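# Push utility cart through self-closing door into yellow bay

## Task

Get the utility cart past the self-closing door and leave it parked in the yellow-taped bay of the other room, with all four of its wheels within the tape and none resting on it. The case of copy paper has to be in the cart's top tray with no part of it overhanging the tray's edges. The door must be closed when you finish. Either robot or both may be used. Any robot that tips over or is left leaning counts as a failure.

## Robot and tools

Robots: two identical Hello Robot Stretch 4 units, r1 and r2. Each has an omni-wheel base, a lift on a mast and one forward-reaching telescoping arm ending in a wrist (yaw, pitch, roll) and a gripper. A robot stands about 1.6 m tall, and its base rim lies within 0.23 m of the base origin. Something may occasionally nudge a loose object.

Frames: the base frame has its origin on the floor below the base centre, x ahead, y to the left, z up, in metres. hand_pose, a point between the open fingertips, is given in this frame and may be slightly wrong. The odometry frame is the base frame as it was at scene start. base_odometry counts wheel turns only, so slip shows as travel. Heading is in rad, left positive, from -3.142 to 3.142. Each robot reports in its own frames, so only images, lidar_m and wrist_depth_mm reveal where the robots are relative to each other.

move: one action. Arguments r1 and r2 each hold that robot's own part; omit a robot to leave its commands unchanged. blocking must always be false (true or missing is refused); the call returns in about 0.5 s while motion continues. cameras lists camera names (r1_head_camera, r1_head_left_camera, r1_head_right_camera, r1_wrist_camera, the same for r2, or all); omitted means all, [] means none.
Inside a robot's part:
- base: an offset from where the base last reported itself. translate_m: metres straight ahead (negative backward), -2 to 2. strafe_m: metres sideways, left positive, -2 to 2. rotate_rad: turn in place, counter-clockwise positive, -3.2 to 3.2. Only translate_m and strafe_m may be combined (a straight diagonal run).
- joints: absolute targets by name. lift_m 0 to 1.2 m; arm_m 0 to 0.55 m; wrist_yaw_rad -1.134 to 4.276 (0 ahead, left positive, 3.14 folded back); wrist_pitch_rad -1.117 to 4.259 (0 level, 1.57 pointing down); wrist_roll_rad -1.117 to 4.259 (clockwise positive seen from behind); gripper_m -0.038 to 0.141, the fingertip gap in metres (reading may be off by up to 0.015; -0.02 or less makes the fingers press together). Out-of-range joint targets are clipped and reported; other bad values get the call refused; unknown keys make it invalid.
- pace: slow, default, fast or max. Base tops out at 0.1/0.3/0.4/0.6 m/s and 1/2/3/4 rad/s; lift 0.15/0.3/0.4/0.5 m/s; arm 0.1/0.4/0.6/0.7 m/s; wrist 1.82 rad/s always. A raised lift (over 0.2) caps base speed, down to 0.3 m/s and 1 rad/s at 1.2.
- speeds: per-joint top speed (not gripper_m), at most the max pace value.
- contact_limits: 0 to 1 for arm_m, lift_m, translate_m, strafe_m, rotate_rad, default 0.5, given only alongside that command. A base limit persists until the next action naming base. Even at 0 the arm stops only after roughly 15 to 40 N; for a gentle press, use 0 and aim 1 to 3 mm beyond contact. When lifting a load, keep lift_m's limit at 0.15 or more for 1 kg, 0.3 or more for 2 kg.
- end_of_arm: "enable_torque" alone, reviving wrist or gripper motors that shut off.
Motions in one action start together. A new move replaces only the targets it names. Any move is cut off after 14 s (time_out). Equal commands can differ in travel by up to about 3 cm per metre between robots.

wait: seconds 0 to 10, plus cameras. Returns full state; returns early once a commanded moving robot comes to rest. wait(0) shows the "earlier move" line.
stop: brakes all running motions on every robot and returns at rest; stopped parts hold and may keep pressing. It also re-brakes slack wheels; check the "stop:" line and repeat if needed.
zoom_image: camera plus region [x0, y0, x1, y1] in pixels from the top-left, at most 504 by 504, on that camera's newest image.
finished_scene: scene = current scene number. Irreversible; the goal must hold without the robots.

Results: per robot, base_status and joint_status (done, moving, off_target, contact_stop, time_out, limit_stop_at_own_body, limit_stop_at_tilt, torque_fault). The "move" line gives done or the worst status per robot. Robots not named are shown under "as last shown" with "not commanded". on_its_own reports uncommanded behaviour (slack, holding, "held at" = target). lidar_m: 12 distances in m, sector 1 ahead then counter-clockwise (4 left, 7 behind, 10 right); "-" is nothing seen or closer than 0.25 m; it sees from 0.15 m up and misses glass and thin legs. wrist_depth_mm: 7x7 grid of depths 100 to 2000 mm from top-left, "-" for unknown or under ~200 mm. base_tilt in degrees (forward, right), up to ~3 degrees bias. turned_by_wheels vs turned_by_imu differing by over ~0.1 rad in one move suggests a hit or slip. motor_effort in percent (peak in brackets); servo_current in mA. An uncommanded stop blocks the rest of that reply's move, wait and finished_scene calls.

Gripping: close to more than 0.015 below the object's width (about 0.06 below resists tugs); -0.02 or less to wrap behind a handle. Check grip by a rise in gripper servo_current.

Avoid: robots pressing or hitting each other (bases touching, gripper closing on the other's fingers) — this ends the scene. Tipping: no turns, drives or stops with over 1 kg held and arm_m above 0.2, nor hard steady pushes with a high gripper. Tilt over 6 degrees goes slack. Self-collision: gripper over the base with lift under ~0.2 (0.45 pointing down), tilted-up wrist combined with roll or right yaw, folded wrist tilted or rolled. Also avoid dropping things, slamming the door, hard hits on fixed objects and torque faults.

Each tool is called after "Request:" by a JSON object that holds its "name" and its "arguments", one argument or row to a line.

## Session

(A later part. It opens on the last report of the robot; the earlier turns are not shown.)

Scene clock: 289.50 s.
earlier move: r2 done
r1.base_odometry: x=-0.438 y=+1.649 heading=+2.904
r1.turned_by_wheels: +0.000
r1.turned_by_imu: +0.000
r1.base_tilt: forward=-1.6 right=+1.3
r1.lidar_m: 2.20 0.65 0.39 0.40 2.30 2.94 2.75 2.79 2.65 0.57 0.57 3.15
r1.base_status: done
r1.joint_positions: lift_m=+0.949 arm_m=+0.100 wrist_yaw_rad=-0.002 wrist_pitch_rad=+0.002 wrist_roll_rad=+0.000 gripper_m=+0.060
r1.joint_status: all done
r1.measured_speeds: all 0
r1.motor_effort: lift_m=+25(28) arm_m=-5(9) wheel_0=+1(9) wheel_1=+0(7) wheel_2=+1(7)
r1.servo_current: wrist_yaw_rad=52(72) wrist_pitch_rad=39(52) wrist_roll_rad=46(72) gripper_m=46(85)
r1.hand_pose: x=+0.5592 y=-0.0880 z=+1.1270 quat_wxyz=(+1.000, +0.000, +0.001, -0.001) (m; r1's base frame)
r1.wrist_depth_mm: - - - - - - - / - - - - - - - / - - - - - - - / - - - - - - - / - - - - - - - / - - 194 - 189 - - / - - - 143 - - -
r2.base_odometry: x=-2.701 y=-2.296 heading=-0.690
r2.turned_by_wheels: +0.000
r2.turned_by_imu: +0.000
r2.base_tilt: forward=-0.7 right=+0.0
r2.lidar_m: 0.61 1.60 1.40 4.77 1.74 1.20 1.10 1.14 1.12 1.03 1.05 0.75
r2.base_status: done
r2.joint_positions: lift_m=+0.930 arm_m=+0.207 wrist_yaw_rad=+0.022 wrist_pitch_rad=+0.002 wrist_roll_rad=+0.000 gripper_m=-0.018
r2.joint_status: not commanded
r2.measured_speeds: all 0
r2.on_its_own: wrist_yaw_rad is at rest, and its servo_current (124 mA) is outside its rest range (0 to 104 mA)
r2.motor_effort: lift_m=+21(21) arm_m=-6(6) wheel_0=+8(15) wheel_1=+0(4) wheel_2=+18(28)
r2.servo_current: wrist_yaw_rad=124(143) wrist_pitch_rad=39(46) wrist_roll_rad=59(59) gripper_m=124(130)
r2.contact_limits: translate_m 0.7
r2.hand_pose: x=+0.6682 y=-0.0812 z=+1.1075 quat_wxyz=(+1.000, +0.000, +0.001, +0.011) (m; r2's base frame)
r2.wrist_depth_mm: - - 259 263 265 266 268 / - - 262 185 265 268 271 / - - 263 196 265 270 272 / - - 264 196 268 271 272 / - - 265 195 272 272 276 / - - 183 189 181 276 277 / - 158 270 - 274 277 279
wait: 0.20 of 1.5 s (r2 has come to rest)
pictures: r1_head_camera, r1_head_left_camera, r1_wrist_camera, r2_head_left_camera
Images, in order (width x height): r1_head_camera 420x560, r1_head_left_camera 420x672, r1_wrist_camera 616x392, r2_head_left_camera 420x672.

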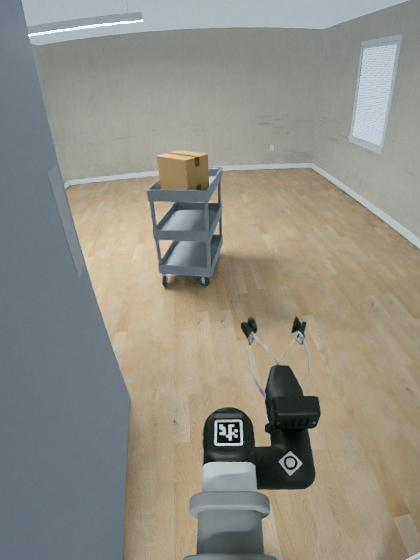

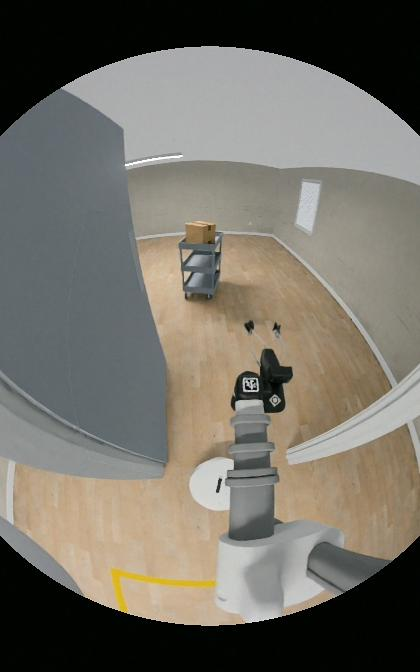

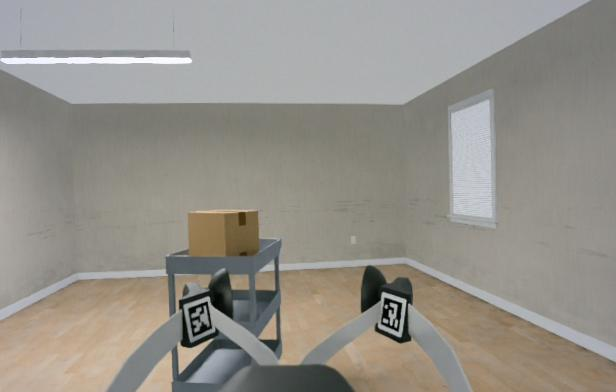

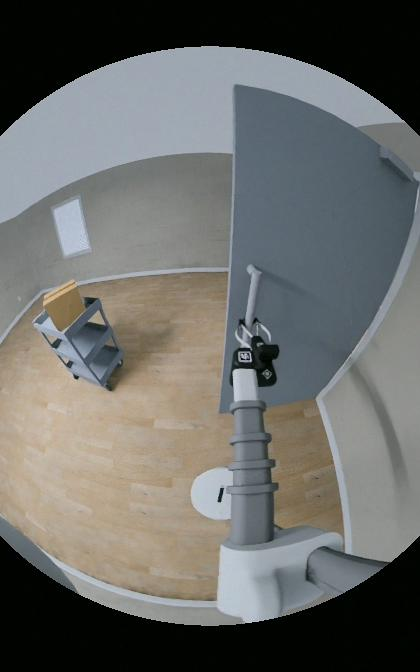

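Request:
{"name": "move", "arguments": {
  "blocking": false,
  "cameras": [],
  "r1": {"base":{"translate_m":0.75},"joints":{"arm_m":0.0,"gripper_m":0.1,"lift_m":1.0}}
}}

Request:
{"name": "wait", "arguments": {
  "seconds": 4,
  "cameras": ["r1_head_camera","r1_wrist_camera"]
}}

Scene clock: 314.33 s.
move: r1 moving
r1.base_odometry: x=-0.469 y=+1.656 heading=+2.904
r1.turned_by_wheels: +0.000
r1.turned_by_imu: +0.000
r1.base_tilt: forward=-1.6 right=+1.3
r1.lidar_m: 2.17 0.65 0.40 0.40 2.31 2.94 2.78 2.84 2.63 0.56 0.57 3.16
r1.base_status: translate_m moving
r1.joint_positions: lift_m=+0.985 arm_m=+0.049 wrist_yaw_rad=-0.002 wrist_pitch_rad=+0.002 wrist_roll_rad=+0.000 gripper_m=+0.078
r1.joint_status: lift_m moving; arm_m moving; gripper_m moving
r1.measured_speeds: translate_m=+0.122 strafe_m=+0.000 rotate_rad=-0.003 lift_m=+0.099 arm_m=-0.195 wrist_yaw_rad=+0.000 wrist_pitch_rad=+0.000 wrist_roll_rad=+0.000
r1.motor_effort: lift_m=+25(29) arm_m=-4(6) wheel_0=+8(8) wheel_1=+7(7) wheel_2=-8(9)
r1.servo_current: wrist_yaw_rad=39(65) wrist_pitch_rad=46(46) wrist_roll_rad=39(72) gripper_m=85(85)
r1.hand_pose: x=+0.5085 y=-0.0880 z=+1.1623 quat_wxyz=(+1.000, +0.000, +0.001, -0.001) (m; r1's base frame)
r1.wrist_depth_mm: - - - - - - - / - - - - - - - / - - - - - - - / - - - - - - - / - - - - - - - / - - 196 - 193 - - / - - - 143 - - -
r2.base_odometry: x=-2.701 y=-2.296 heading=-0.690
r2.turned_by_wheels: +0.000
r2.turned_by_imu: +0.001
r2.base_tilt: forward=-0.6 right=+0.1
r2.lidar_m: 0.61 1.58 1.41 4.76 1.75 1.18 1.08 1.14 1.11 1.03 1.06 0.73
r2.base_status: not commanded
r2.joint_positions: lift_m=+0.930 arm_m=+0.207 wrist_yaw_rad=+0.022 wrist_pitch_rad=+0.002 wrist_roll_rad=+0.000 gripper_m=-0.018
r2.joint_status: not commanded
r2.measured_speeds: all 0
r2.motor_effort: lift_m=+21(21) arm_m=-6(6) wheel_0=+8(8) wheel_1=+0(1) wheel_2=+18(18)
r2.servo_current: wrist_yaw_rad=117(150) wrist_pitch_rad=46(46) wrist_roll_rad=59(59) gripper_m=124(124)
r2.contact_limits: translate_m 0.7
r2.hand_pose: x=+0.6683 y=-0.0812 z=+1.1075 quat_wxyz=(+1.000, +0.000, +0.001, +0.011) (m; r2's base frame)
r2.wrist_depth_mm: - - 260 262 265 266 268 / - - 260 186 265 268 270 / - - 263 196 266 268 272 / - - 264 196 268 271 273 / - - 265 195 271 273 276 / - - 183 189 181 276 277 / - 159 270 - 273 277 278
pictures: none
No camera images: "cameras" was empty.

Scene clock: 317.83 s.
earlier move: r1 done
r1.base_odometry: x=-1.167 y=+1.825 heading=+2.904
r1.turned_by_wheels: +0.000
r1.turned_by_imu: +0.000
r1.base_tilt: forward=-1.6 right=+1.3
r1.lidar_m: 1.45 1.55 0.52 0.46 0.47 0.58 3.53 0.82 0.75 1.56 2.41 3.03
r1.base_status: done
r1.joint_positions: lift_m=+1.000 arm_m=+0.000 wrist_yaw_rad=-0.002 wrist_pitch_rad=+0.002 wrist_roll_rad=+0.000 gripper_m=+0.100
r1.joint_status: all done
r1.measured_speeds: all 0
r1.motor_effort: lift_m=+23(29) arm_m=-5(7) wheel_0=+2(9) wheel_1=+2(8) wheel_2=+0(10)
r1.servo_current: wrist_yaw_rad=46(72) wrist_pitch_rad=39(52) wrist_roll_rad=59(72) gripper_m=39(85)
r1.hand_pose: x=+0.4592 y=-0.0880 z=+1.1772 quat_wxyz=(+1.000, +0.000, +0.001, -0.001) (m; r1's base frame)
r1.wrist_depth_mm: - - - - - - - / - - - - - - - / - - - - - - - / - - - - - - - / - - 1336 - - - - / - - 212 - 198 - - / - - - 145 - - -
r2.base_odometry: x=-2.701 y=-2.296 heading=-0.690
r2.turned_by_wheels: +0.000
r2.turned_by_imu: +0.000
r2.base_tilt: forward=-0.6 right=+0.0
r2.lidar_m: 0.64 1.57 1.43 4.78 1.75 1.21 1.12 1.14 1.13 1.01 1.04 0.73
r2.base_status: not commanded
r2.joint_positions: lift_m=+0.930 arm_m=+0.207 wrist_yaw_rad=+0.022 wrist_pitch_rad=+0.002 wrist_roll_rad=+0.000 gripper_m=-0.018
r2.joint_status: not commanded
r2.measured_speeds: all 0
r2.on_its_own: wrist_yaw_rad is at rest, and its servo_current (130 mA) is outside its rest range (0 to 104 mA)
r2.motor_effort: lift_m=+21(21) arm_m=-6(6) wheel_0=+8(9) wheel_1=+0(1) wheel_2=+18(18)
r2.servo_current: wrist_yaw_rad=130(150) wrist_pitch_rad=39(46) wrist_roll_rad=52(59) gripper_m=117(130)
r2.contact_limits: translate_m 0.7
r2.hand_pose: x=+0.6683 y=-0.0812 z=+1.1075 quat_wxyz=(+1.000, +0.000, +0.001, +0.011) (m; r2's base frame)
r2.wrist_depth_mm: - - 259 264 265 267 270 / - - 262 186 266 268 270 / - - 264 196 267 270 272 / - - 264 195 267 272 273 / - - 265 195 270 274 276 / - - 183 189 181 274 278 / - 158 268 - 274 277 279
wait: 3.50 of 4 s (r1 has come to rest)
pictures: r1_head_camera, r1_wrist_camera
Images, in order (width x height): r1_head_camera 420x560, r1_wrist_camera 616x392.

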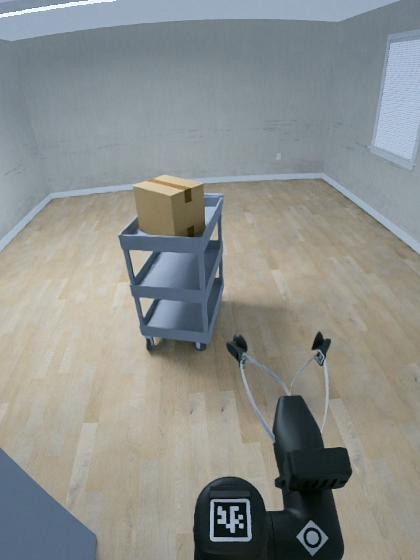

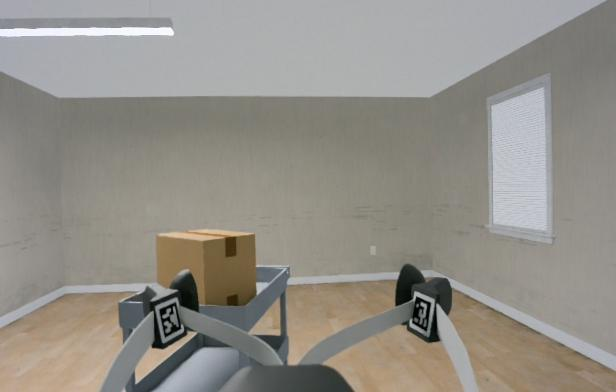

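Request:
{"name": "move", "arguments": {
  "blocking": false,
  "cameras": [],
  "r1": {"base":{"translate_m":0.3,"strafe_m":0.3},"joints":{"lift_m":0.95,"wrist_pitch_rad":0.6}}
}}

Request:
{"name": "wait", "arguments": {
  "seconds": 4,
  "cameras": ["r1_head_camera","r1_wrist_camera"]
}}

Scene clock: 337.63 s.
move: r1 moving
r1.base_odometry: x=-1.195 y=+1.808 heading=+2.904
r1.turned_by_wheels: +0.000
r1.turned_by_imu: -0.001
r1.base_tilt: forward=-1.6 right=+1.3
r1.lidar_m: 1.42 1.54 0.50 0.45 0.42 0.57 3.54 0.84 0.79 1.61 2.40 3.05
r1.base_status: translate_m moving; strafe_m moving
r1.joint_positions: lift_m=+0.965 arm_m=+0.000 wrist_yaw_rad=-0.002 wrist_pitch_rad=+0.529 wrist_roll_rad=+0.000 gripper_m=+0.100
r1.joint_status: lift_m moving; wrist_pitch_rad moving
r1.measured_speeds: translate_m=+0.090 strafe_m=+0.089 rotate_rad=+0.007 lift_m=-0.099 arm_m=+0.000 wrist_yaw_rad=+0.000 wrist_pitch_rad=+1.078 wrist_roll_rad=+0.000
r1.motor_effort: lift_m=+11(22) arm_m=-5(5) wheel_0=-7(7) wheel_1=+11(11) wheel_2=-8(8)
r1.servo_current: wrist_yaw_rad=39(52) wrist_pitch_rad=20(78) wrist_roll_rad=52(59) gripper_m=46(46)
r1.hand_pose: x=+0.4198 y=-0.0879 z=+0.9979 quat_wxyz=(+0.965, +0.000, +0.261, -0.001) (m; r1's base frame)
r1.wrist_depth_mm: - - 1255 - - - - / - 1397 1281 - - - - / - - 1921 - - - - / - - - - - - - / 1863 1921 - 1863 1863 1756 1756 / 1537 1499 215 1537 198 1499 1537 / 1336 1281 1281 145 1308 1255 1308
r2.base_odometry: x=-2.701 y=-2.296 heading=-0.690
r2.turned_by_wheels: +0.000
r2.turned_by_imu: +0.002
r2.base_tilt: forward=-0.7 right=+0.0
r2.lidar_m: 0.64 1.57 1.42 4.77 1.75 1.20 1.10 1.15 1.12 1.00 1.06 0.74
r2.base_status: not commanded
r2.joint_positions: lift_m=+0.930 arm_m=+0.207 wrist_yaw_rad=+0.022 wrist_pitch_rad=+0.002 wrist_roll_rad=+0.000 gripper_m=-0.018
r2.joint_status: not commanded
r2.measured_speeds: all 0
r2.motor_effort: lift_m=+21(21) arm_m=-6(6) wheel_0=+8(8) wheel_1=+0(1) wheel_2=+18(18)
r2.servo_current: wrist_yaw_rad=130(143) wrist_pitch_rad=39(46) wrist_roll_rad=33(52) gripper_m=124(130)
r2.contact_limits: translate_m 0.7
r2.hand_pose: x=+0.6683 y=-0.0812 z=+1.1075 quat_wxyz=(+1.000, +0.000, +0.001, +0.011) (m; r2's base frame)
r2.wrist_depth_mm: - - 259 263 265 267 267 / - - 260 186 267 268 272 / - - 263 196 267 270 272 / - - 265 195 271 272 274 / - - 265 195 270 272 276 / - - 183 189 182 274 276 / - 158 268 - 274 277 279
pictures: none
No camera images: "cameras" was empty.

Scene clock: 340.00 s.
earlier move: r1 done
r1.base_odometry: x=-1.529 y=+1.604 heading=+2.904
r1.turned_by_wheels: +0.000
r1.turned_by_imu: +0.002
r1.base_tilt: forward=-1.6 right=+1.2
r1.lidar_m: 1.16 3.36 0.25 0.25 0.25 0.29 0.62 1.25 1.19 2.51 2.65 3.39
r1.base_status: done
r1.joint_positions: lift_m=+0.950 arm_m=+0.000 wrist_yaw_rad=-0.002 wrist_pitch_rad=+0.599 wrist_roll_rad=+0.000 gripper_m=+0.100
r1.joint_status: all done
r1.measured_speeds: all 0
r1.motor_effort: lift_m=+13(22) arm_m=-5(5) wheel_0=-4(8) wheel_1=+1(11) wheel_2=-1(8)
r1.servo_current: wrist_yaw_rad=33(65) wrist_pitch_rad=39(78) wrist_roll_rad=52(65) gripper_m=39(52)
r1.hand_pose: x=+0.4089 y=-0.0879 z=+0.9660 quat_wxyz=(+0.955, +0.000, +0.295, -0.001) (m; r1's base frame)
r1.wrist_depth_mm: - - 1060 960 - - - / - - 1098 - - - - / - - - - - - - / - - 1808 - 1921 1921 1921 / 1618 1661 1618 - 1618 1618 1618 / 1397 1366 215 1397 198 1397 1366 / 1229 1182 1182 145 1229 1182 1205
r2.base_odometry: x=-2.701 y=-2.296 heading=-0.690
r2.turned_by_wheels: +0.000
r2.turned_by_imu: +0.000
r2.base_tilt: forward=-0.6 right=+0.1
r2.lidar_m: 0.62 1.06 1.40 4.77 1.74 1.19 1.11 1.13 1.12 1.01 1.04 0.75
r2.base_status: not commanded
r2.joint_positions: lift_m=+0.930 arm_m=+0.207 wrist_yaw_rad=+0.022 wrist_pitch_rad=+0.002 wrist_roll_rad=+0.000 gripper_m=-0.018
r2.joint_status: not commanded
r2.measured_speeds: all 0
r2.on_its_own: wrist_yaw_rad is at rest, and its servo_current (137 mA) is outside its rest range (0 to 104 mA)
r2.motor_effort: lift_m=+21(21) arm_m=-6(6) wheel_0=+8(8) wheel_1=+0(1) wheel_2=+18(19)
r2.servo_current: wrist_yaw_rad=137(150) wrist_pitch_rad=39(46) wrist_roll_rad=52(65) gripper_m=124(130)
r2.contact_limits: translate_m 0.7
r2.hand_pose: x=+0.6683 y=-0.0812 z=+1.1075 quat_wxyz=(+1.000, +0.000, +0.001, +0.011) (m; r2's base frame)
r2.wrist_depth_mm: - - 260 262 264 267 270 / - - 262 185 266 268 270 / - - 263 196 267 271 272 / - - 264 195 268 271 274 / - - 265 195 270 272 276 / - - 183 189 181 276 276 / - 158 270 - 273 277 278
wait: 2.37 of 4 s (r1 has come to rest)
pictures: r1_head_camera, r1_wrist_camera
Images, in order (width x height): r1_head_camera 420x560, r1_wrist_camera 616x392.

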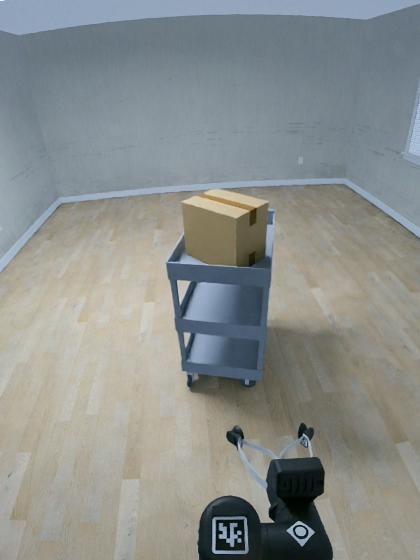

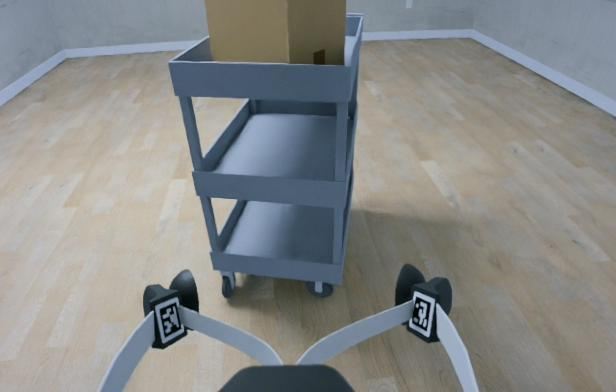

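Request:
{"name": "zoom_image", "arguments": {
  "camera": "r1_head_camera",
  "region": [140, 170, 300, 400]
}}

Scaled by 2.191 from the camera's 420x560 image, which has a finer 600x800 frame.

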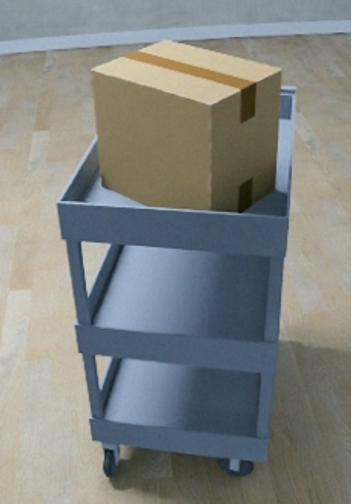

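Request:
{"name": "move", "arguments": {
  "blocking": false,
  "cameras": [],
  "r1": {"base":{"translate_m":0.5,"strafe_m":0.1},"joints":{"lift_m":1.05,"wrist_pitch_rad":1.2,"wrist_roll_rad":1.57}}
}}

Request:
{"name": "wait", "arguments": {
  "seconds": 5,
  "cameras": ["r1_head_camera","r1_wrist_camera"]
}}

Scene clock: 382.93 s.
move: r1 moving
r1.base_odometry: x=-1.561 y=+1.605 heading=+2.904
r1.turned_by_wheels: +0.000
r1.turned_by_imu: +0.000
r1.base_tilt: forward=-1.6 right=+1.3
r1.lidar_m: 1.11 3.36 0.27 0.25 0.25 0.29 0.62 1.26 1.21 2.57 2.64 3.40
r1.base_status: translate_m moving; strafe_m moving
r1.joint_positions: lift_m=+0.987 arm_m=+0.000 wrist_yaw_rad=-0.002 wrist_pitch_rad=+1.128 wrist_roll_rad=+0.580 gripper_m=+0.100
r1.joint_status: lift_m moving; wrist_pitch_rad moving; wrist_roll_rad moving
r1.measured_speeds: translate_m=+0.123 strafe_m=+0.026 rotate_rad=-0.003 lift_m=+0.146 arm_m=+0.000 wrist_yaw_rad=+0.000 wrist_pitch_rad=+1.077 wrist_roll_rad=+1.817
r1.motor_effort: lift_m=+27(27) arm_m=-5(5) wheel_0=+4(7) wheel_1=+5(9) wheel_2=-9(9)
r1.servo_current: wrist_yaw_rad=46(72) wrist_pitch_rad=65(91) wrist_roll_rad=91(124) gripper_m=39(46)
r1.hand_pose: x=+0.2943 y=-0.0877 z=+0.9050 quat_wxyz=(+0.810, +0.242, +0.512, -0.154) (m; r1's base frame)
r1.wrist_depth_mm: 1983 - 1576 1499 1397 1336 1281 / 1756 1618 1229 1397 1336 1229 1205 / 1618 1499 1430 1336 1229 1160 1138 / 1499 1397 1308 1229 1160 1138 1078 / 1366 1308 1255 1160 1138 1042 1025 / 1308 1229 215 1138 198 976 960 / 1255 1138 1098 145 976 946 904
r2.base_odometry: x=-2.701 y=-2.296 heading=-0.690
r2.turned_by_wheels: +0.000
r2.turned_by_imu: +0.001
r2.base_tilt: forward=-0.6 right=+0.0
r2.lidar_m: 0.62 1.06 1.40 4.76 1.74 1.22 1.11 1.14 1.11 1.01 1.04 0.77
r2.base_status: not commanded
r2.joint_positions: lift_m=+0.930 arm_m=+0.207 wrist_yaw_rad=+0.022 wrist_pitch_rad=+0.002 wrist_roll_rad=+0.000 gripper_m=-0.018
r2.joint_status: not commanded
r2.measured_speeds: all 0
r2.motor_effort: lift_m=+21(21) arm_m=-6(6) wheel_0=+8(8) wheel_1=+0(0) wheel_2=+18(18)
r2.servo_current: wrist_yaw_rad=124(137) wrist_pitch_rad=39(46) wrist_roll_rad=52(65) gripper_m=117(124)
r2.contact_limits: translate_m 0.7
r2.hand_pose: x=+0.6682 y=-0.0812 z=+1.1075 quat_wxyz=(+1.000, +0.000, +0.001, +0.011) (m; r2's base frame)
r2.wrist_depth_mm: - - 259 262 264 265 268 / - - 259 186 266 268 271 / - - 263 196 267 270 273 / - - 264 195 268 271 274 / - - 265 195 271 273 274 / - - 184 189 181 274 276 / - 158 270 - 274 276 278
pictures: none
No camera images: "cameras" was empty.

Scene clock: 385.60 s.
earlier move: r1 done
r1.base_odometry: x=-2.039 y=+1.624 heading=+2.904
r1.turned_by_wheels: +0.000
r1.turned_by_imu: +0.001
r1.base_tilt: forward=-1.6 right=+1.3
r1.lidar_m: 0.66 3.31 2.22 2.03 0.63 0.38 0.60 1.61 1.82 2.69 2.70 0.68
r1.base_status: done
r1.joint_positions: lift_m=+1.050 arm_m=+0.000 wrist_yaw_rad=-0.002 wrist_pitch_rad=+1.199 wrist_roll_rad=+1.568 gripper_m=+0.100
r1.joint_status: all done
r1.measured_speeds: all 0
r1.motor_effort: lift_m=+25(27) arm_m=-4(5) wheel_0=+2(7) wheel_1=+2(9) wheel_2=-1(10)
r1.servo_current: wrist_yaw_rad=46(72) wrist_pitch_rad=39(91) wrist_roll_rad=65(124) gripper_m=39(52)
r1.hand_pose: x=+0.2757 y=-0.0876 z=+0.9591 quat_wxyz=(+0.584, +0.583, +0.399, -0.399) (m; r1's base frame)
r1.wrist_depth_mm: 1618 1464 1366 1229 1098 1060 1008 / 530 1499 1336 1255 1138 1060 991 / 492 - 1308 1255 1160 1060 991 / 500 - - 1229 1138 866 820 / 508 - 1138 1229 1138 854 798 / 525 213 213 1229 198 842 809 / 530 1464 1397 144 1138 1060 991
r2.base_odometry: x=-2.701 y=-2.296 heading=-0.690
r2.turned_by_wheels: +0.000
r2.turned_by_imu: +0.000
r2.base_tilt: forward=-0.6 right=+0.0
r2.lidar_m: 0.60 0.79 1.40 4.78 1.74 1.18 1.11 1.15 1.11 1.03 1.07 0.76
r2.base_status: not commanded
r2.joint_positions: lift_m=+0.930 arm_m=+0.207 wrist_yaw_rad=+0.022 wrist_pitch_rad=+0.002 wrist_roll_rad=+0.000 gripper_m=-0.018
r2.joint_status: not commanded
r2.measured_speeds: all 0
r2.on_its_own: wrist_yaw_rad is at rest, and its servo_current (130 mA) is outside its rest range (0 to 104 mA)
r2.motor_effort: lift_m=+21(21) arm_m=-6(6) wheel_0=+8(8) wheel_1=+0(1) wheel_2=+18(19)
r2.servo_current: wrist_yaw_rad=130(143) wrist_pitch_rad=39(52) wrist_roll_rad=52(65) gripper_m=124(130)
r2.contact_limits: translate_m 0.7
r2.hand_pose: x=+0.6682 y=-0.0812 z=+1.1075 quat_wxyz=(+1.000, +0.000, +0.001, +0.011) (m; r2's base frame)
r2.wrist_depth_mm: 455 - 259 263 264 267 270 / 452 559 260 185 265 267 270 / - - 263 196 267 271 272 / - - 264 195 268 272 274 / - - 266 195 272 272 276 / - 597 183 189 181 274 278 / - 153 270 - 274 278 279
wait: 2.67 of 5 s (r1 has come to rest)
pictures: r1_head_camera, r1_wrist_camera
Images, in order (width x height): r1_head_camera 420x560, r1_wrist_camera 616x392.

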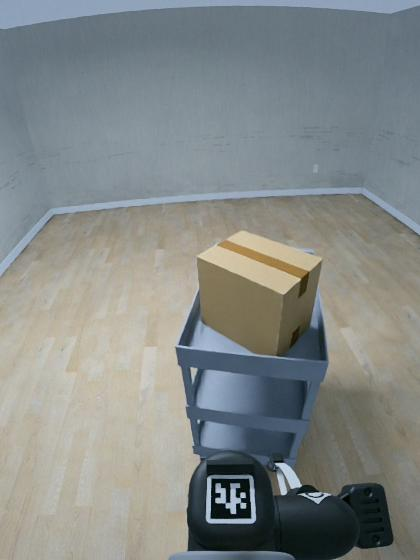

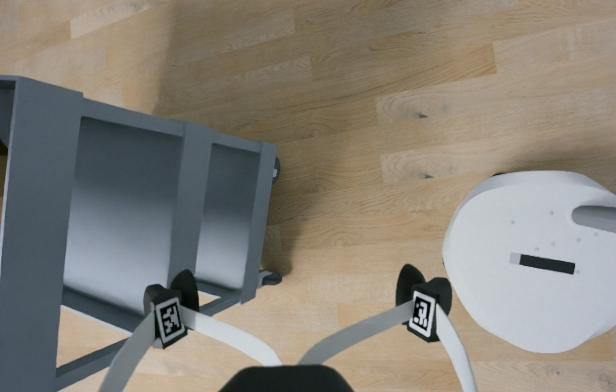

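Request:
{"name": "move", "arguments": {
  "blocking": false,
  "cameras": [],
  "r1": {"base":{"translate_m":0.28,"strafe_m":0.07},"joints":{"lift_m":1.05,"gripper_m":0.07}}
}}

Request:
{"name": "wait", "arguments": {
  "seconds": 5,
  "cameras": ["r1_head_camera","r1_wrist_camera"]
}}

Scene clock: 395.23 s.
move: r1 moving
r1.base_odometry: x=-2.071 y=+1.624 heading=+2.905
r1.turned_by_wheels: +0.000
r1.turned_by_imu: +0.000
r1.base_tilt: forward=-1.6 right=+1.3
r1.lidar_m: 0.64 3.28 2.21 2.05 0.66 0.44 0.56 1.64 1.84 2.68 2.70 0.67
r1.base_status: translate_m moving; strafe_m moving
r1.joint_positions: lift_m=+1.050 arm_m=+0.000 wrist_yaw_rad=-0.002 wrist_pitch_rad=+1.199 wrist_roll_rad=+1.568 gripper_m=+0.084
r1.joint_status: gripper_m moving; the others done
r1.measured_speeds: translate_m=+0.122 strafe_m=+0.032 rotate_rad=-0.005 lift_m=+0.000 arm_m=+0.000 wrist_yaw_rad=+0.000 wrist_pitch_rad=+0.000 wrist_roll_rad=+0.000
r1.motor_effort: lift_m=+25(25) arm_m=-4(5) wheel_0=+6(8) wheel_1=+8(9) wheel_2=-7(9)
r1.servo_current: wrist_yaw_rad=52(65) wrist_pitch_rad=39(52) wrist_roll_rad=59(59) gripper_m=72(91)
r1.hand_pose: x=+0.2757 y=-0.0876 z=+0.9591 quat_wxyz=(+0.584, +0.583, +0.399, -0.399) (m; r1's base frame)
r1.wrist_depth_mm: 1661 1537 1366 1229 1138 1042 991 / 504 1499 1308 1281 1138 1042 976 / 492 - 1308 1205 1138 1042 976 / 488 - - 1229 1138 878 820 / 484 - - 1205 1138 866 798 / 496 798 196 1229 198 854 809 / 508 1430 1366 151 1118 1060 976
r2.base_odometry: x=-2.701 y=-2.296 heading=-0.690
r2.turned_by_wheels: +0.000
r2.turned_by_imu: +0.001
r2.base_tilt: forward=-0.6 right=+0.1
r2.lidar_m: 0.63 0.79 1.42 4.78 1.75 1.20 1.11 1.13 1.11 1.04 1.06 0.74
r2.base_status: not commanded
r2.joint_positions: lift_m=+0.930 arm_m=+0.207 wrist_yaw_rad=+0.022 wrist_pitch_rad=+0.002 wrist_roll_rad=+0.000 gripper_m=-0.018
r2.joint_status: not commanded
r2.measured_speeds: all 0
r2.motor_effort: lift_m=+21(21) arm_m=-6(6) wheel_0=+9(9) wheel_1=+0(1) wheel_2=+18(18)
r2.servo_current: wrist_yaw_rad=117(137) wrist_pitch_rad=46(46) wrist_roll_rad=39(52) gripper_m=124(124)
r2.contact_limits: translate_m 0.7
r2.hand_pose: x=+0.6682 y=-0.0812 z=+1.1075 quat_wxyz=(+1.000, +0.000, +0.001, +0.011) (m; r2's base frame)
r2.wrist_depth_mm: 462 - 259 263 264 266 270 / 462 - 260 186 267 267 272 / - - 263 196 266 270 273 / - - 265 195 268 272 273 / - - 265 195 271 273 276 / - 597 183 189 181 276 277 / - 158 268 - 274 276 279
pictures: none
No camera images: "cameras" was empty.

Scene clock: 397.13 s.
earlier move: r1 done
r1.base_odometry: x=-2.327 y=+1.622 heading=+2.905
r1.turned_by_wheels: +0.000
r1.turned_by_imu: +0.001
r1.base_tilt: forward=-1.6 right=+1.3
r1.lidar_m: 0.42 3.28 2.15 2.01 0.90 0.74 0.67 1.90 2.18 2.72 2.76 0.43
r1.base_status: done
r1.joint_positions: lift_m=+1.050 arm_m=+0.000 wrist_yaw_rad=-0.002 wrist_pitch_rad=+1.199 wrist_roll_rad=+1.568 gripper_m=+0.070
r1.joint_status: all done
r1.measured_speeds: all 0
r1.motor_effort: lift_m=+25(25) arm_m=-4(5) wheel_0=+3(8) wheel_1=+2(9) wheel_2=+1(10)
r1.servo_current: wrist_yaw_rad=39(72) wrist_pitch_rad=39(52) wrist_roll_rad=46(65) gripper_m=46(91)
r1.hand_pose: x=+0.2757 y=-0.0876 z=+0.9591 quat_wxyz=(+0.584, +0.583, +0.399, -0.399) (m; r1's base frame)
r1.wrist_depth_mm: 340 455 407 1205 1118 1060 976 / 268 379 407 715 1118 1042 991 / 287 353 404 - 1138 1042 1008 / 325 418 397 - 1138 866 820 / 373 459 402 - 1138 854 809 / 436 477 191 1205 191 854 820 / - 158 439 151 1098 1025 991
r2.base_odometry: x=-2.701 y=-2.296 heading=-0.690
r2.turned_by_wheels: +0.000
r2.turned_by_imu: +0.000
r2.base_tilt: forward=-0.6 right=+0.0
r2.lidar_m: 0.63 0.89 0.93 4.78 1.77 1.19 1.10 1.14 1.10 1.00 1.04 0.72
r2.base_status: not commanded
r2.joint_positions: lift_m=+0.930 arm_m=+0.207 wrist_yaw_rad=+0.022 wrist_pitch_rad=+0.002 wrist_roll_rad=+0.000 gripper_m=-0.018
r2.joint_status: not commanded
r2.measured_speeds: all 0
r2.on_its_own: wrist_yaw_rad is at rest, and its servo_current (124 mA) is outside its rest range (0 to 104 mA)
r2.motor_effort: lift_m=+21(21) arm_m=-6(6) wheel_0=+8(9) wheel_1=+0(1) wheel_2=+18(18)
r2.servo_current: wrist_yaw_rad=124(137) wrist_pitch_rad=39(46) wrist_roll_rad=46(59) gripper_m=124(130)
r2.contact_limits: translate_m 0.7
r2.hand_pose: x=+0.6682 y=-0.0812 z=+1.1075 quat_wxyz=(+1.000, +0.000, +0.001, +0.011) (m; r2's base frame)
r2.wrist_depth_mm: - - 260 263 264 267 267 / - - 262 186 266 267 271 / - - 263 196 267 270 271 / - - 264 195 268 271 274 / - - 266 195 270 273 274 / - - 183 188 181 276 276 / - 158 268 - 274 277 279
wait: 1.90 of 5 s (r1 has come to rest)
pictures: r1_head_camera, r1_wrist_camera
Images, in order (width x height): r1_head_camera 420x560, r1_wrist_camera 616x392.

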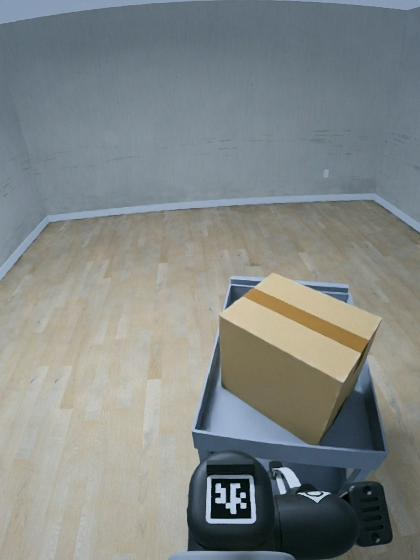

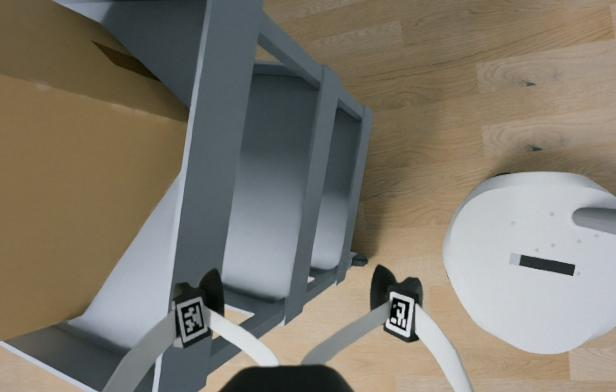

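Request:
{"name": "move", "arguments": {
  "blocking": false,
  "cameras": [],
  "r1": {"base":{"translate_m":0.1,"strafe_m":0.04},"joints":{"lift_m":0.98},"pace":"default"}
}}

Request:
{"name": "wait", "arguments": {
  "seconds": 4,
  "cameras": ["r1_head_camera","r1_wrist_camera"]
}}

Scene clock: 406.70 s.
move: r1 moving
r1.base_odometry: x=-2.361 y=+1.617 heading=+2.905
r1.turned_by_wheels: +0.000
r1.turned_by_imu: +0.000
r1.base_tilt: forward=-1.6 right=+1.3
r1.lidar_m: 0.39 3.22 2.16 2.01 0.91 0.75 0.68 1.92 2.22 2.74 0.50 0.38
r1.base_status: translate_m moving; strafe_m moving
r1.joint_positions: lift_m=+1.013 arm_m=+0.000 wrist_yaw_rad=-0.002 wrist_pitch_rad=+1.199 wrist_roll_rad=+1.568 gripper_m=+0.070
r1.joint_status: lift_m moving
r1.measured_speeds: translate_m=+0.122 strafe_m=+0.047 rotate_rad=+0.004 lift_m=-0.141 arm_m=+0.000 wrist_yaw_rad=+0.000 wrist_pitch_rad=+0.000 wrist_roll_rad=+0.000
r1.motor_effort: lift_m=+11(25) arm_m=-4(4) wheel_0=+7(7) wheel_1=+7(10) wheel_2=-8(9)
r1.servo_current: wrist_yaw_rad=65(65) wrist_pitch_rad=52(52) wrist_roll_rad=52(72) gripper_m=39(46)
r1.hand_pose: x=+0.2757 y=-0.0876 z=+0.9223 quat_wxyz=(+0.584, +0.583, +0.399, -0.399) (m; r1's base frame)
r1.wrist_depth_mm: 276 415 364 1138 1118 1025 976 / 242 312 353 - 1118 1042 960 / 268 332 359 - 1098 1025 960 / 303 387 357 - 1098 842 788 / 345 418 355 - 1118 831 788 / 407 433 191 1160 190 820 778 / - 159 382 151 1098 991 946
r2.base_odometry: x=-2.701 y=-2.296 heading=-0.690
r2.turned_by_wheels: +0.000
r2.turned_by_imu: +0.001
r2.base_tilt: forward=-0.6 right=+0.0
r2.lidar_m: 0.63 0.91 0.92 4.77 1.72 1.21 1.10 1.13 1.12 1.02 1.06 0.74
r2.base_status: not commanded
r2.joint_positions: lift_m=+0.930 arm_m=+0.207 wrist_yaw_rad=+0.022 wrist_pitch_rad=+0.002 wrist_roll_rad=+0.000 gripper_m=-0.018
r2.joint_status: not commanded
r2.measured_speeds: all 0
r2.motor_effort: lift_m=+21(21) arm_m=-6(6) wheel_0=+8(8) wheel_1=+0(0) wheel_2=+18(18)
r2.servo_current: wrist_yaw_rad=130(130) wrist_pitch_rad=39(46) wrist_roll_rad=39(59) gripper_m=117(124)
r2.contact_limits: translate_m 0.7
r2.hand_pose: x=+0.6682 y=-0.0812 z=+1.1075 quat_wxyz=(+1.000, +0.000, +0.001, +0.011) (m; r2's base frame)
r2.wrist_depth_mm: - - 258 260 264 267 268 / - - 262 186 265 268 271 / - - 263 196 267 270 272 / - - 265 195 270 272 274 / - - 266 195 271 273 274 / - - 183 189 181 274 277 / - 158 268 - 276 277 278
pictures: none
No camera images: "cameras" was empty.

Scene clock: 407.77 s.
earlier move: r1 done
r1.base_odometry: x=-2.434 y=+1.606 heading=+2.905
r1.turned_by_wheels: +0.000
r1.turned_by_imu: +0.000
r1.base_tilt: forward=-1.6 right=+1.3
r1.lidar_m: 0.32 3.14 2.15 1.96 0.91 0.84 0.76 2.00 2.28 2.74 0.42 0.32
r1.base_status: done
r1.joint_positions: lift_m=+0.980 arm_m=+0.000 wrist_yaw_rad=-0.002 wrist_pitch_rad=+1.199 wrist_roll_rad=+1.568 gripper_m=+0.070
r1.joint_status: all done
r1.measured_speeds: all 0
r1.motor_effort: lift_m=+13(25) arm_m=-4(5) wheel_0=+3(7) wheel_1=+0(10) wheel_2=+0(9)
r1.servo_current: wrist_yaw_rad=59(65) wrist_pitch_rad=39(52) wrist_roll_rad=72(72) gripper_m=39(52)
r1.hand_pose: x=+0.2757 y=-0.0876 z=+0.8901 quat_wxyz=(+0.584, +0.583, +0.399, -0.399) (m; r1's base frame)
r1.wrist_depth_mm: 184 220 271 309 1042 991 931 / 206 248 291 317 1042 991 931 / 229 279 319 324 1042 991 917 / 257 327 349 - 1042 820 750 / 298 373 324 - 1042 798 759 / 343 387 197 597 190 809 750 / - 145 300 143 1060 960 768
r2.base_odometry: x=-2.701 y=-2.296 heading=-0.690
r2.turned_by_wheels: +0.000
r2.turned_by_imu: +0.000
r2.base_tilt: forward=-0.7 right=+0.0
r2.lidar_m: 0.61 0.94 0.96 4.75 1.75 1.20 1.10 1.15 1.12 1.02 1.07 0.77
r2.base_status: not commanded
r2.joint_positions: lift_m=+0.930 arm_m=+0.207 wrist_yaw_rad=+0.022 wrist_pitch_rad=+0.002 wrist_roll_rad=+0.000 gripper_m=-0.018
r2.joint_status: not commanded
r2.measured_speeds: all 0
r2.on_its_own: wrist_yaw_rad is at rest, and its servo_current (130 mA) is outside its rest range (0 to 104 mA)
r2.motor_effort: lift_m=+21(21) arm_m=-6(6) wheel_0=+8(8) wheel_1=+0(1) wheel_2=+18(19)
r2.servo_current: wrist_yaw_rad=130(137) wrist_pitch_rad=39(46) wrist_roll_rad=59(59) gripper_m=124(130)
r2.contact_limits: translate_m 0.7
r2.hand_pose: x=+0.6682 y=-0.0812 z=+1.1075 quat_wxyz=(+1.000, +0.000, +0.001, +0.011) (m; r2's base frame)
r2.wrist_depth_mm: - - 259 262 264 267 268 / - - 262 185 266 267 270 / - - 263 196 267 270 274 / - - 264 196 268 272 273 / - - 266 195 272 272 274 / - - 183 189 181 274 277 / - 158 268 - 273 277 278
wait: 1.07 of 4 s (r1 has come to rest)
pictures: r1_head_camera, r1_wrist_camera
Images, in order (width x height): r1_head_camera 420x560, r1_wrist_camera 616x392.

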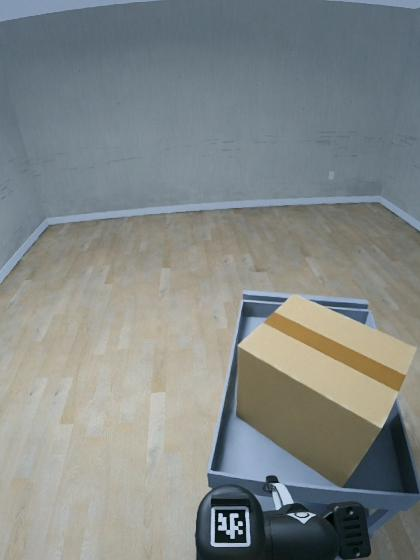

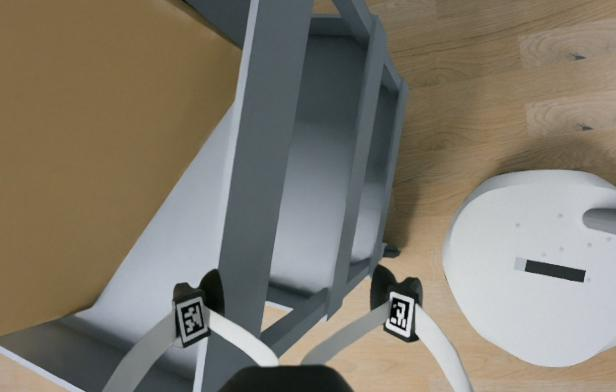

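Request:
{"name": "move", "arguments": {
  "blocking": false,
  "cameras": [],
  "r1": {"base":{"translate_m":0.082,"strafe_m":0.04},"joints":{"gripper_m":0.06,"lift_m":0.96}}
}}

Request:
{"name": "wait", "arguments": {
  "seconds": 4,
  "cameras": ["r1_head_camera","r1_wrist_camera"]
}}

Scene clock: 418.43 s.
move: r1 moving
r1.base_odometry: x=-2.468 y=+1.599 heading=+2.905
r1.turned_by_wheels: +0.000
r1.turned_by_imu: +0.000
r1.base_tilt: forward=-1.6 right=+1.2
r1.lidar_m: 0.30 3.17 2.13 1.97 0.96 0.86 0.78 2.01 2.34 2.75 0.38 0.30
r1.base_status: translate_m moving; strafe_m moving
r1.joint_positions: lift_m=+0.961 arm_m=+0.000 wrist_yaw_rad=-0.002 wrist_pitch_rad=+1.199 wrist_roll_rad=+1.568 gripper_m=+0.060
r1.joint_status: lift_m moving; gripper_m moving
r1.measured_speeds: translate_m=+0.121 strafe_m=+0.060 rotate_rad=-0.004 lift_m=-0.009 arm_m=+0.000 wrist_yaw_rad=+0.000 wrist_pitch_rad=+0.000 wrist_roll_rad=+0.000
r1.motor_effort: lift_m=+13(13) arm_m=-4(5) wheel_0=+4(6) wheel_1=+7(9) wheel_2=-9(9)
r1.servo_current: wrist_yaw_rad=52(65) wrist_pitch_rad=39(46) wrist_roll_rad=59(65) gripper_m=33(65)
r1.hand_pose: x=+0.2757 y=-0.0876 z=+0.8702 quat_wxyz=(+0.584, +0.583, +0.399, -0.399) (m; r1's base frame)
r1.wrist_depth_mm: 177 209 247 273 1008 976 917 / 194 234 281 285 1008 976 891 / 211 266 324 286 1025 960 904 / 241 309 327 297 1042 798 741 / 276 345 327 307 1008 788 741 / 317 362 198 492 189 778 741 / - 153 264 143 1025 768 741
r2.base_odometry: x=-2.701 y=-2.296 heading=-0.690
r2.turned_by_wheels: +0.000
r2.turned_by_imu: +0.001
r2.base_tilt: forward=-0.7 right=+0.0
r2.lidar_m: 0.64 0.95 0.93 4.76 1.72 1.20 1.11 1.14 1.09 1.04 1.06 0.72
r2.base_status: not commanded
r2.joint_positions: lift_m=+0.930 arm_m=+0.207 wrist_yaw_rad=+0.022 wrist_pitch_rad=+0.002 wrist_roll_rad=+0.000 gripper_m=-0.018
r2.joint_status: not commanded
r2.measured_speeds: all 0
r2.motor_effort: lift_m=+21(21) arm_m=-6(6) wheel_0=+8(8) wheel_1=+0(0) wheel_2=+18(18)
r2.servo_current: wrist_yaw_rad=111(137) wrist_pitch_rad=46(46) wrist_roll_rad=39(59) gripper_m=130(130)
r2.contact_limits: translate_m 0.7
r2.hand_pose: x=+0.6682 y=-0.0812 z=+1.1075 quat_wxyz=(+1.000, +0.000, +0.001, +0.011) (m; r2's base frame)
r2.wrist_depth_mm: - - 259 263 264 266 268 / - - 260 186 266 268 270 / - - 263 196 267 270 272 / - - 263 196 270 272 273 / - - 266 195 270 273 276 / - - 183 189 181 274 277 / - 158 268 - 274 277 278
pictures: none
No camera images: "cameras" was empty.

Scene clock: 419.37 s.
earlier move: r1 done
r1.base_odometry: x=-2.523 y=+1.587 heading=+2.905
r1.turned_by_wheels: +0.000
r1.turned_by_imu: +0.000
r1.base_tilt: forward=-1.6 right=+1.3
r1.lidar_m: 0.26 3.14 2.09 1.96 1.01 0.92 0.83 2.08 2.39 2.78 0.35 0.26
r1.base_status: done
r1.joint_positions: lift_m=+0.961 arm_m=+0.000 wrist_yaw_rad=-0.002 wrist_pitch_rad=+1.199 wrist_roll_rad=+1.568 gripper_m=+0.060
r1.joint_status: all done
r1.measured_speeds: all 0
r1.motor_effort: lift_m=+12(13) arm_m=-4(5) wheel_0=+2(6) wheel_1=+0(9) wheel_2=+0(9)
r1.servo_current: wrist_yaw_rad=52(72) wrist_pitch_rad=46(46) wrist_roll_rad=59(65) gripper_m=39(65)
r1.hand_pose: x=+0.2757 y=-0.0876 z=+0.8701 quat_wxyz=(+0.584, +0.583, +0.399, -0.399) (m; r1's base frame)
r1.wrist_depth_mm: 154 181 220 273 264 976 904 / 166 201 254 300 281 976 931 / 188 230 303 298 574 991 931 / 211 265 324 298 1008 788 732 / 241 320 327 303 1025 788 732 / 268 357 211 287 188 788 732 / 1576 141 - 143 1025 750 741
r2.base_odometry: x=-2.701 y=-2.296 heading=-0.690
r2.turned_by_wheels: +0.000
r2.turned_by_imu: +0.000
r2.base_tilt: forward=-0.6 right=+0.1
r2.lidar_m: 0.61 0.99 0.95 4.78 1.76 1.19 1.12 1.15 1.11 1.03 1.04 0.75
r2.base_status: not commanded
r2.joint_positions: lift_m=+0.930 arm_m=+0.207 wrist_yaw_rad=+0.022 wrist_pitch_rad=+0.002 wrist_roll_rad=+0.000 gripper_m=-0.018
r2.joint_status: not commanded
r2.measured_speeds: all 0
r2.on_its_own: wrist_yaw_rad is at rest, and its servo_current (124 mA) is outside its rest range (0 to 104 mA)
r2.motor_effort: lift_m=+21(21) arm_m=-6(6) wheel_0=+8(8) wheel_1=+0(1) wheel_2=+18(18)
r2.servo_current: wrist_yaw_rad=124(143) wrist_pitch_rad=39(46) wrist_roll_rad=46(59) gripper_m=117(130)
r2.contact_limits: translate_m 0.7
r2.hand_pose: x=+0.6682 y=-0.0812 z=+1.1075 quat_wxyz=(+1.000, +0.000, +0.001, +0.011) (m; r2's base frame)
r2.wrist_depth_mm: - - 260 264 265 267 270 / - - 259 186 265 270 271 / - - 263 196 267 270 271 / - - 264 195 268 271 276 / - - 266 195 270 272 276 / - - 183 189 181 274 278 / - 158 268 - 274 278 278
wait: 0.93 of 4 s (r1 has come to rest)
pictures: r1_head_camera, r1_wrist_camera
Images, in order (width x height): r1_head_camera 420x560, r1_wrist_camera 616x392.

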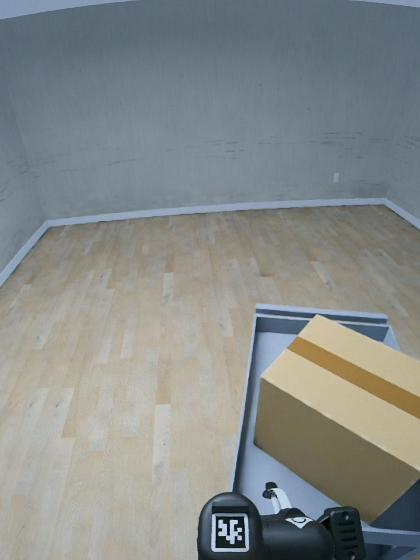

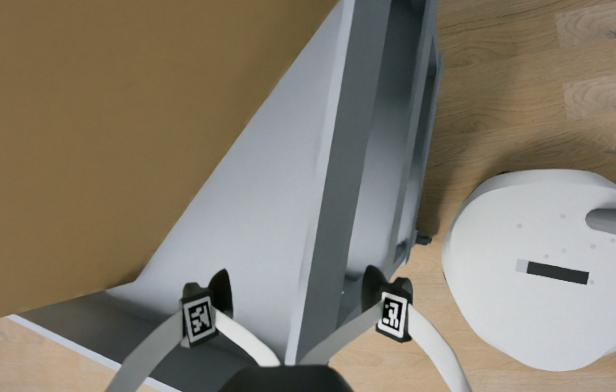

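Request:
{"name": "move", "arguments": {
  "blocking": false,
  "cameras": [],
  "r1": {"base":{"translate_m":0.03},"joints":{"lift_m":0.86},"speeds":{"lift_m":0.12},"contact_limits":{"lift_m":0.3}}
}}

Request:
{"name": "wait", "arguments": {
  "seconds": 4,
  "cameras": ["r1_head_camera","r1_wrist_camera"]
}}

Scene clock: 427.63 s.
move: r1 moving
r1.base_odometry: x=-2.548 y=+1.593 heading=+2.906
r1.turned_by_wheels: +0.000
r1.turned_by_imu: +0.000
r1.base_tilt: forward=-1.6 right=+1.3
r1.lidar_m: 0.25 3.12 2.13 1.96 1.03 0.94 0.83 2.11 2.44 2.78 0.31 0.25
r1.base_status: translate_m moving
r1.joint_positions: lift_m=+0.924 arm_m=+0.000 wrist_yaw_rad=-0.002 wrist_pitch_rad=+1.199 wrist_roll_rad=+1.568 gripper_m=+0.060
r1.joint_status: lift_m moving
r1.measured_speeds: translate_m=+0.049 strafe_m=+0.000 rotate_rad=-0.002 lift_m=-0.120 arm_m=+0.000 wrist_yaw_rad=+0.000 wrist_pitch_rad=+0.000 wrist_roll_rad=+0.000
r1.motor_effort: lift_m=+10(14) arm_m=-4(5) wheel_0=+1(7) wheel_1=+1(6) wheel_2=+1(9)
r1.servo_current: wrist_yaw_rad=59(72) wrist_pitch_rad=46(46) wrist_roll_rad=33(65) gripper_m=46(52)
r1.contact_limits: lift_m 0.3
r1.hand_pose: x=+0.2757 y=-0.0876 z=+0.8337 quat_wxyz=(+0.584, +0.583, +0.399, -0.399) (m; r1's base frame)
r1.wrist_depth_mm: 137 161 197 257 219 946 904 / 148 181 228 264 216 931 891 / 165 205 267 266 219 931 891 / 193 237 285 266 253 768 707 / 214 286 290 266 521 750 715 / 242 317 210 267 190 732 707 / - 140 285 138 1008 723 699
r2.base_odometry: x=-2.701 y=-2.296 heading=-0.690
r2.turned_by_wheels: +0.000
r2.turned_by_imu: +0.001
r2.base_tilt: forward=-0.7 right=+0.0
r2.lidar_m: 0.62 1.00 0.97 4.78 1.76 1.20 1.09 1.14 1.11 1.03 1.05 0.75
r2.base_status: not commanded
r2.joint_positions: lift_m=+0.930 arm_m=+0.207 wrist_yaw_rad=+0.022 wrist_pitch_rad=+0.002 wrist_roll_rad=+0.000 gripper_m=-0.018
r2.joint_status: not commanded
r2.measured_speeds: all 0
r2.motor_effort: lift_m=+21(21) arm_m=-6(6) wheel_0=+8(8) wheel_1=+0(0) wheel_2=+18(18)
r2.servo_current: wrist_yaw_rad=124(137) wrist_pitch_rad=39(46) wrist_roll_rad=33(52) gripper_m=124(130)
r2.contact_limits: translate_m 0.7
r2.hand_pose: x=+0.6682 y=-0.0812 z=+1.1075 quat_wxyz=(+1.000, +0.000, +0.001, +0.011) (m; r2's base frame)
r2.wrist_depth_mm: - - 259 263 264 267 267 / - - 262 185 266 268 270 / - - 262 196 267 270 272 / - - 264 196 268 271 273 / - - 265 195 271 273 274 / - - 183 189 182 273 277 / - 159 270 - 273 277 278
pictures: none
No camera images: "cameras" was empty.

Scene clock: 428.63 s.
earlier move: r1 done
r1.base_odometry: x=-2.552 y=+1.594 heading=+2.906
r1.turned_by_wheels: +0.000
r1.turned_by_imu: +0.000
r1.base_tilt: forward=-1.6 right=+1.3
r1.lidar_m: 0.25 3.12 2.10 1.95 1.02 0.96 0.89 2.12 2.47 2.78 0.32 0.26
r1.base_status: done
r1.joint_positions: lift_m=+0.861 arm_m=+0.000 wrist_yaw_rad=-0.002 wrist_pitch_rad=+1.189 wrist_roll_rad=+1.568 gripper_m=+0.060
r1.joint_status: all done
r1.measured_speeds: all 0
r1.motor_effort: lift_m=+2(14) arm_m=+4(5) wheel_0=+2(7) wheel_1=+1(6) wheel_2=+1(9)
r1.servo_current: wrist_yaw_rad=46(72) wrist_pitch_rad=65(65) wrist_roll_rad=39(65) gripper_m=46(52)
r1.contact_limits: lift_m 0.3
r1.hand_pose: x=+0.2781 y=-0.0876 z=+0.7720 quat_wxyz=(+0.586, +0.585, +0.396, -0.396) (m; r1's base frame)
r1.wrist_depth_mm: 136 161 195 145 172 866 820 / 147 178 216 157 184 878 842 / 165 203 220 142 196 878 831 / 191 234 223 144 - 891 647 / 211 247 223 159 484 691 647 / 244 200 220 156 186 691 647 / 136 239 214 139 931 683 647
r2.base_odometry: x=-2.701 y=-2.296 heading=-0.690
r2.turned_by_wheels: +0.000
r2.turned_by_imu: +0.000
r2.base_tilt: forward=-0.7 right=+0.0
r2.lidar_m: 0.63 1.04 0.98 4.76 1.74 1.18 1.11 1.15 1.11 1.04 1.04 0.77
r2.base_status: not commanded
r2.joint_positions: lift_m=+0.930 arm_m=+0.207 wrist_yaw_rad=+0.022 wrist_pitch_rad=+0.002 wrist_roll_rad=+0.000 gripper_m=-0.018
r2.joint_status: not commanded
r2.measured_speeds: all 0
r2.on_its_own: wrist_yaw_rad is at rest, and its servo_current (124 mA) is outside its rest range (0 to 104 mA)
r2.motor_effort: lift_m=+21(21) arm_m=-6(6) wheel_0=+8(8) wheel_1=+0(0) wheel_2=+18(18)
r2.servo_current: wrist_yaw_rad=124(143) wrist_pitch_rad=39(46) wrist_roll_rad=52(59) gripper_m=124(130)
r2.contact_limits: translate_m 0.7
r2.hand_pose: x=+0.6682 y=-0.0812 z=+1.1075 quat_wxyz=(+1.000, +0.000, +0.001, +0.011) (m; r2's base frame)
r2.wrist_depth_mm: - - 259 263 264 266 267 / - - 260 186 267 267 271 / - - 263 196 267 270 272 / - - 264 195 270 271 274 / - - 266 195 271 273 276 / - - 183 189 181 274 277 / - 158 268 - 276 277 278
wait: 1.00 of 4 s (r1 has come to rest)
pictures: r1_head_camera, r1_wrist_camera
Images, in order (width x height): r1_head_camera 420x560, r1_wrist_camera 616x392.

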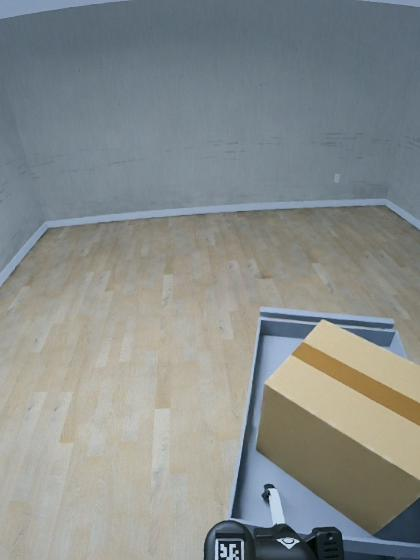

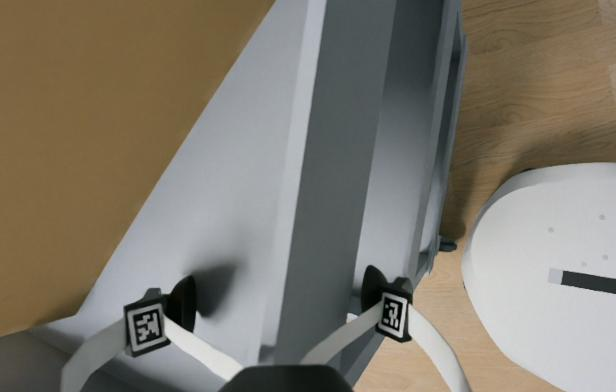

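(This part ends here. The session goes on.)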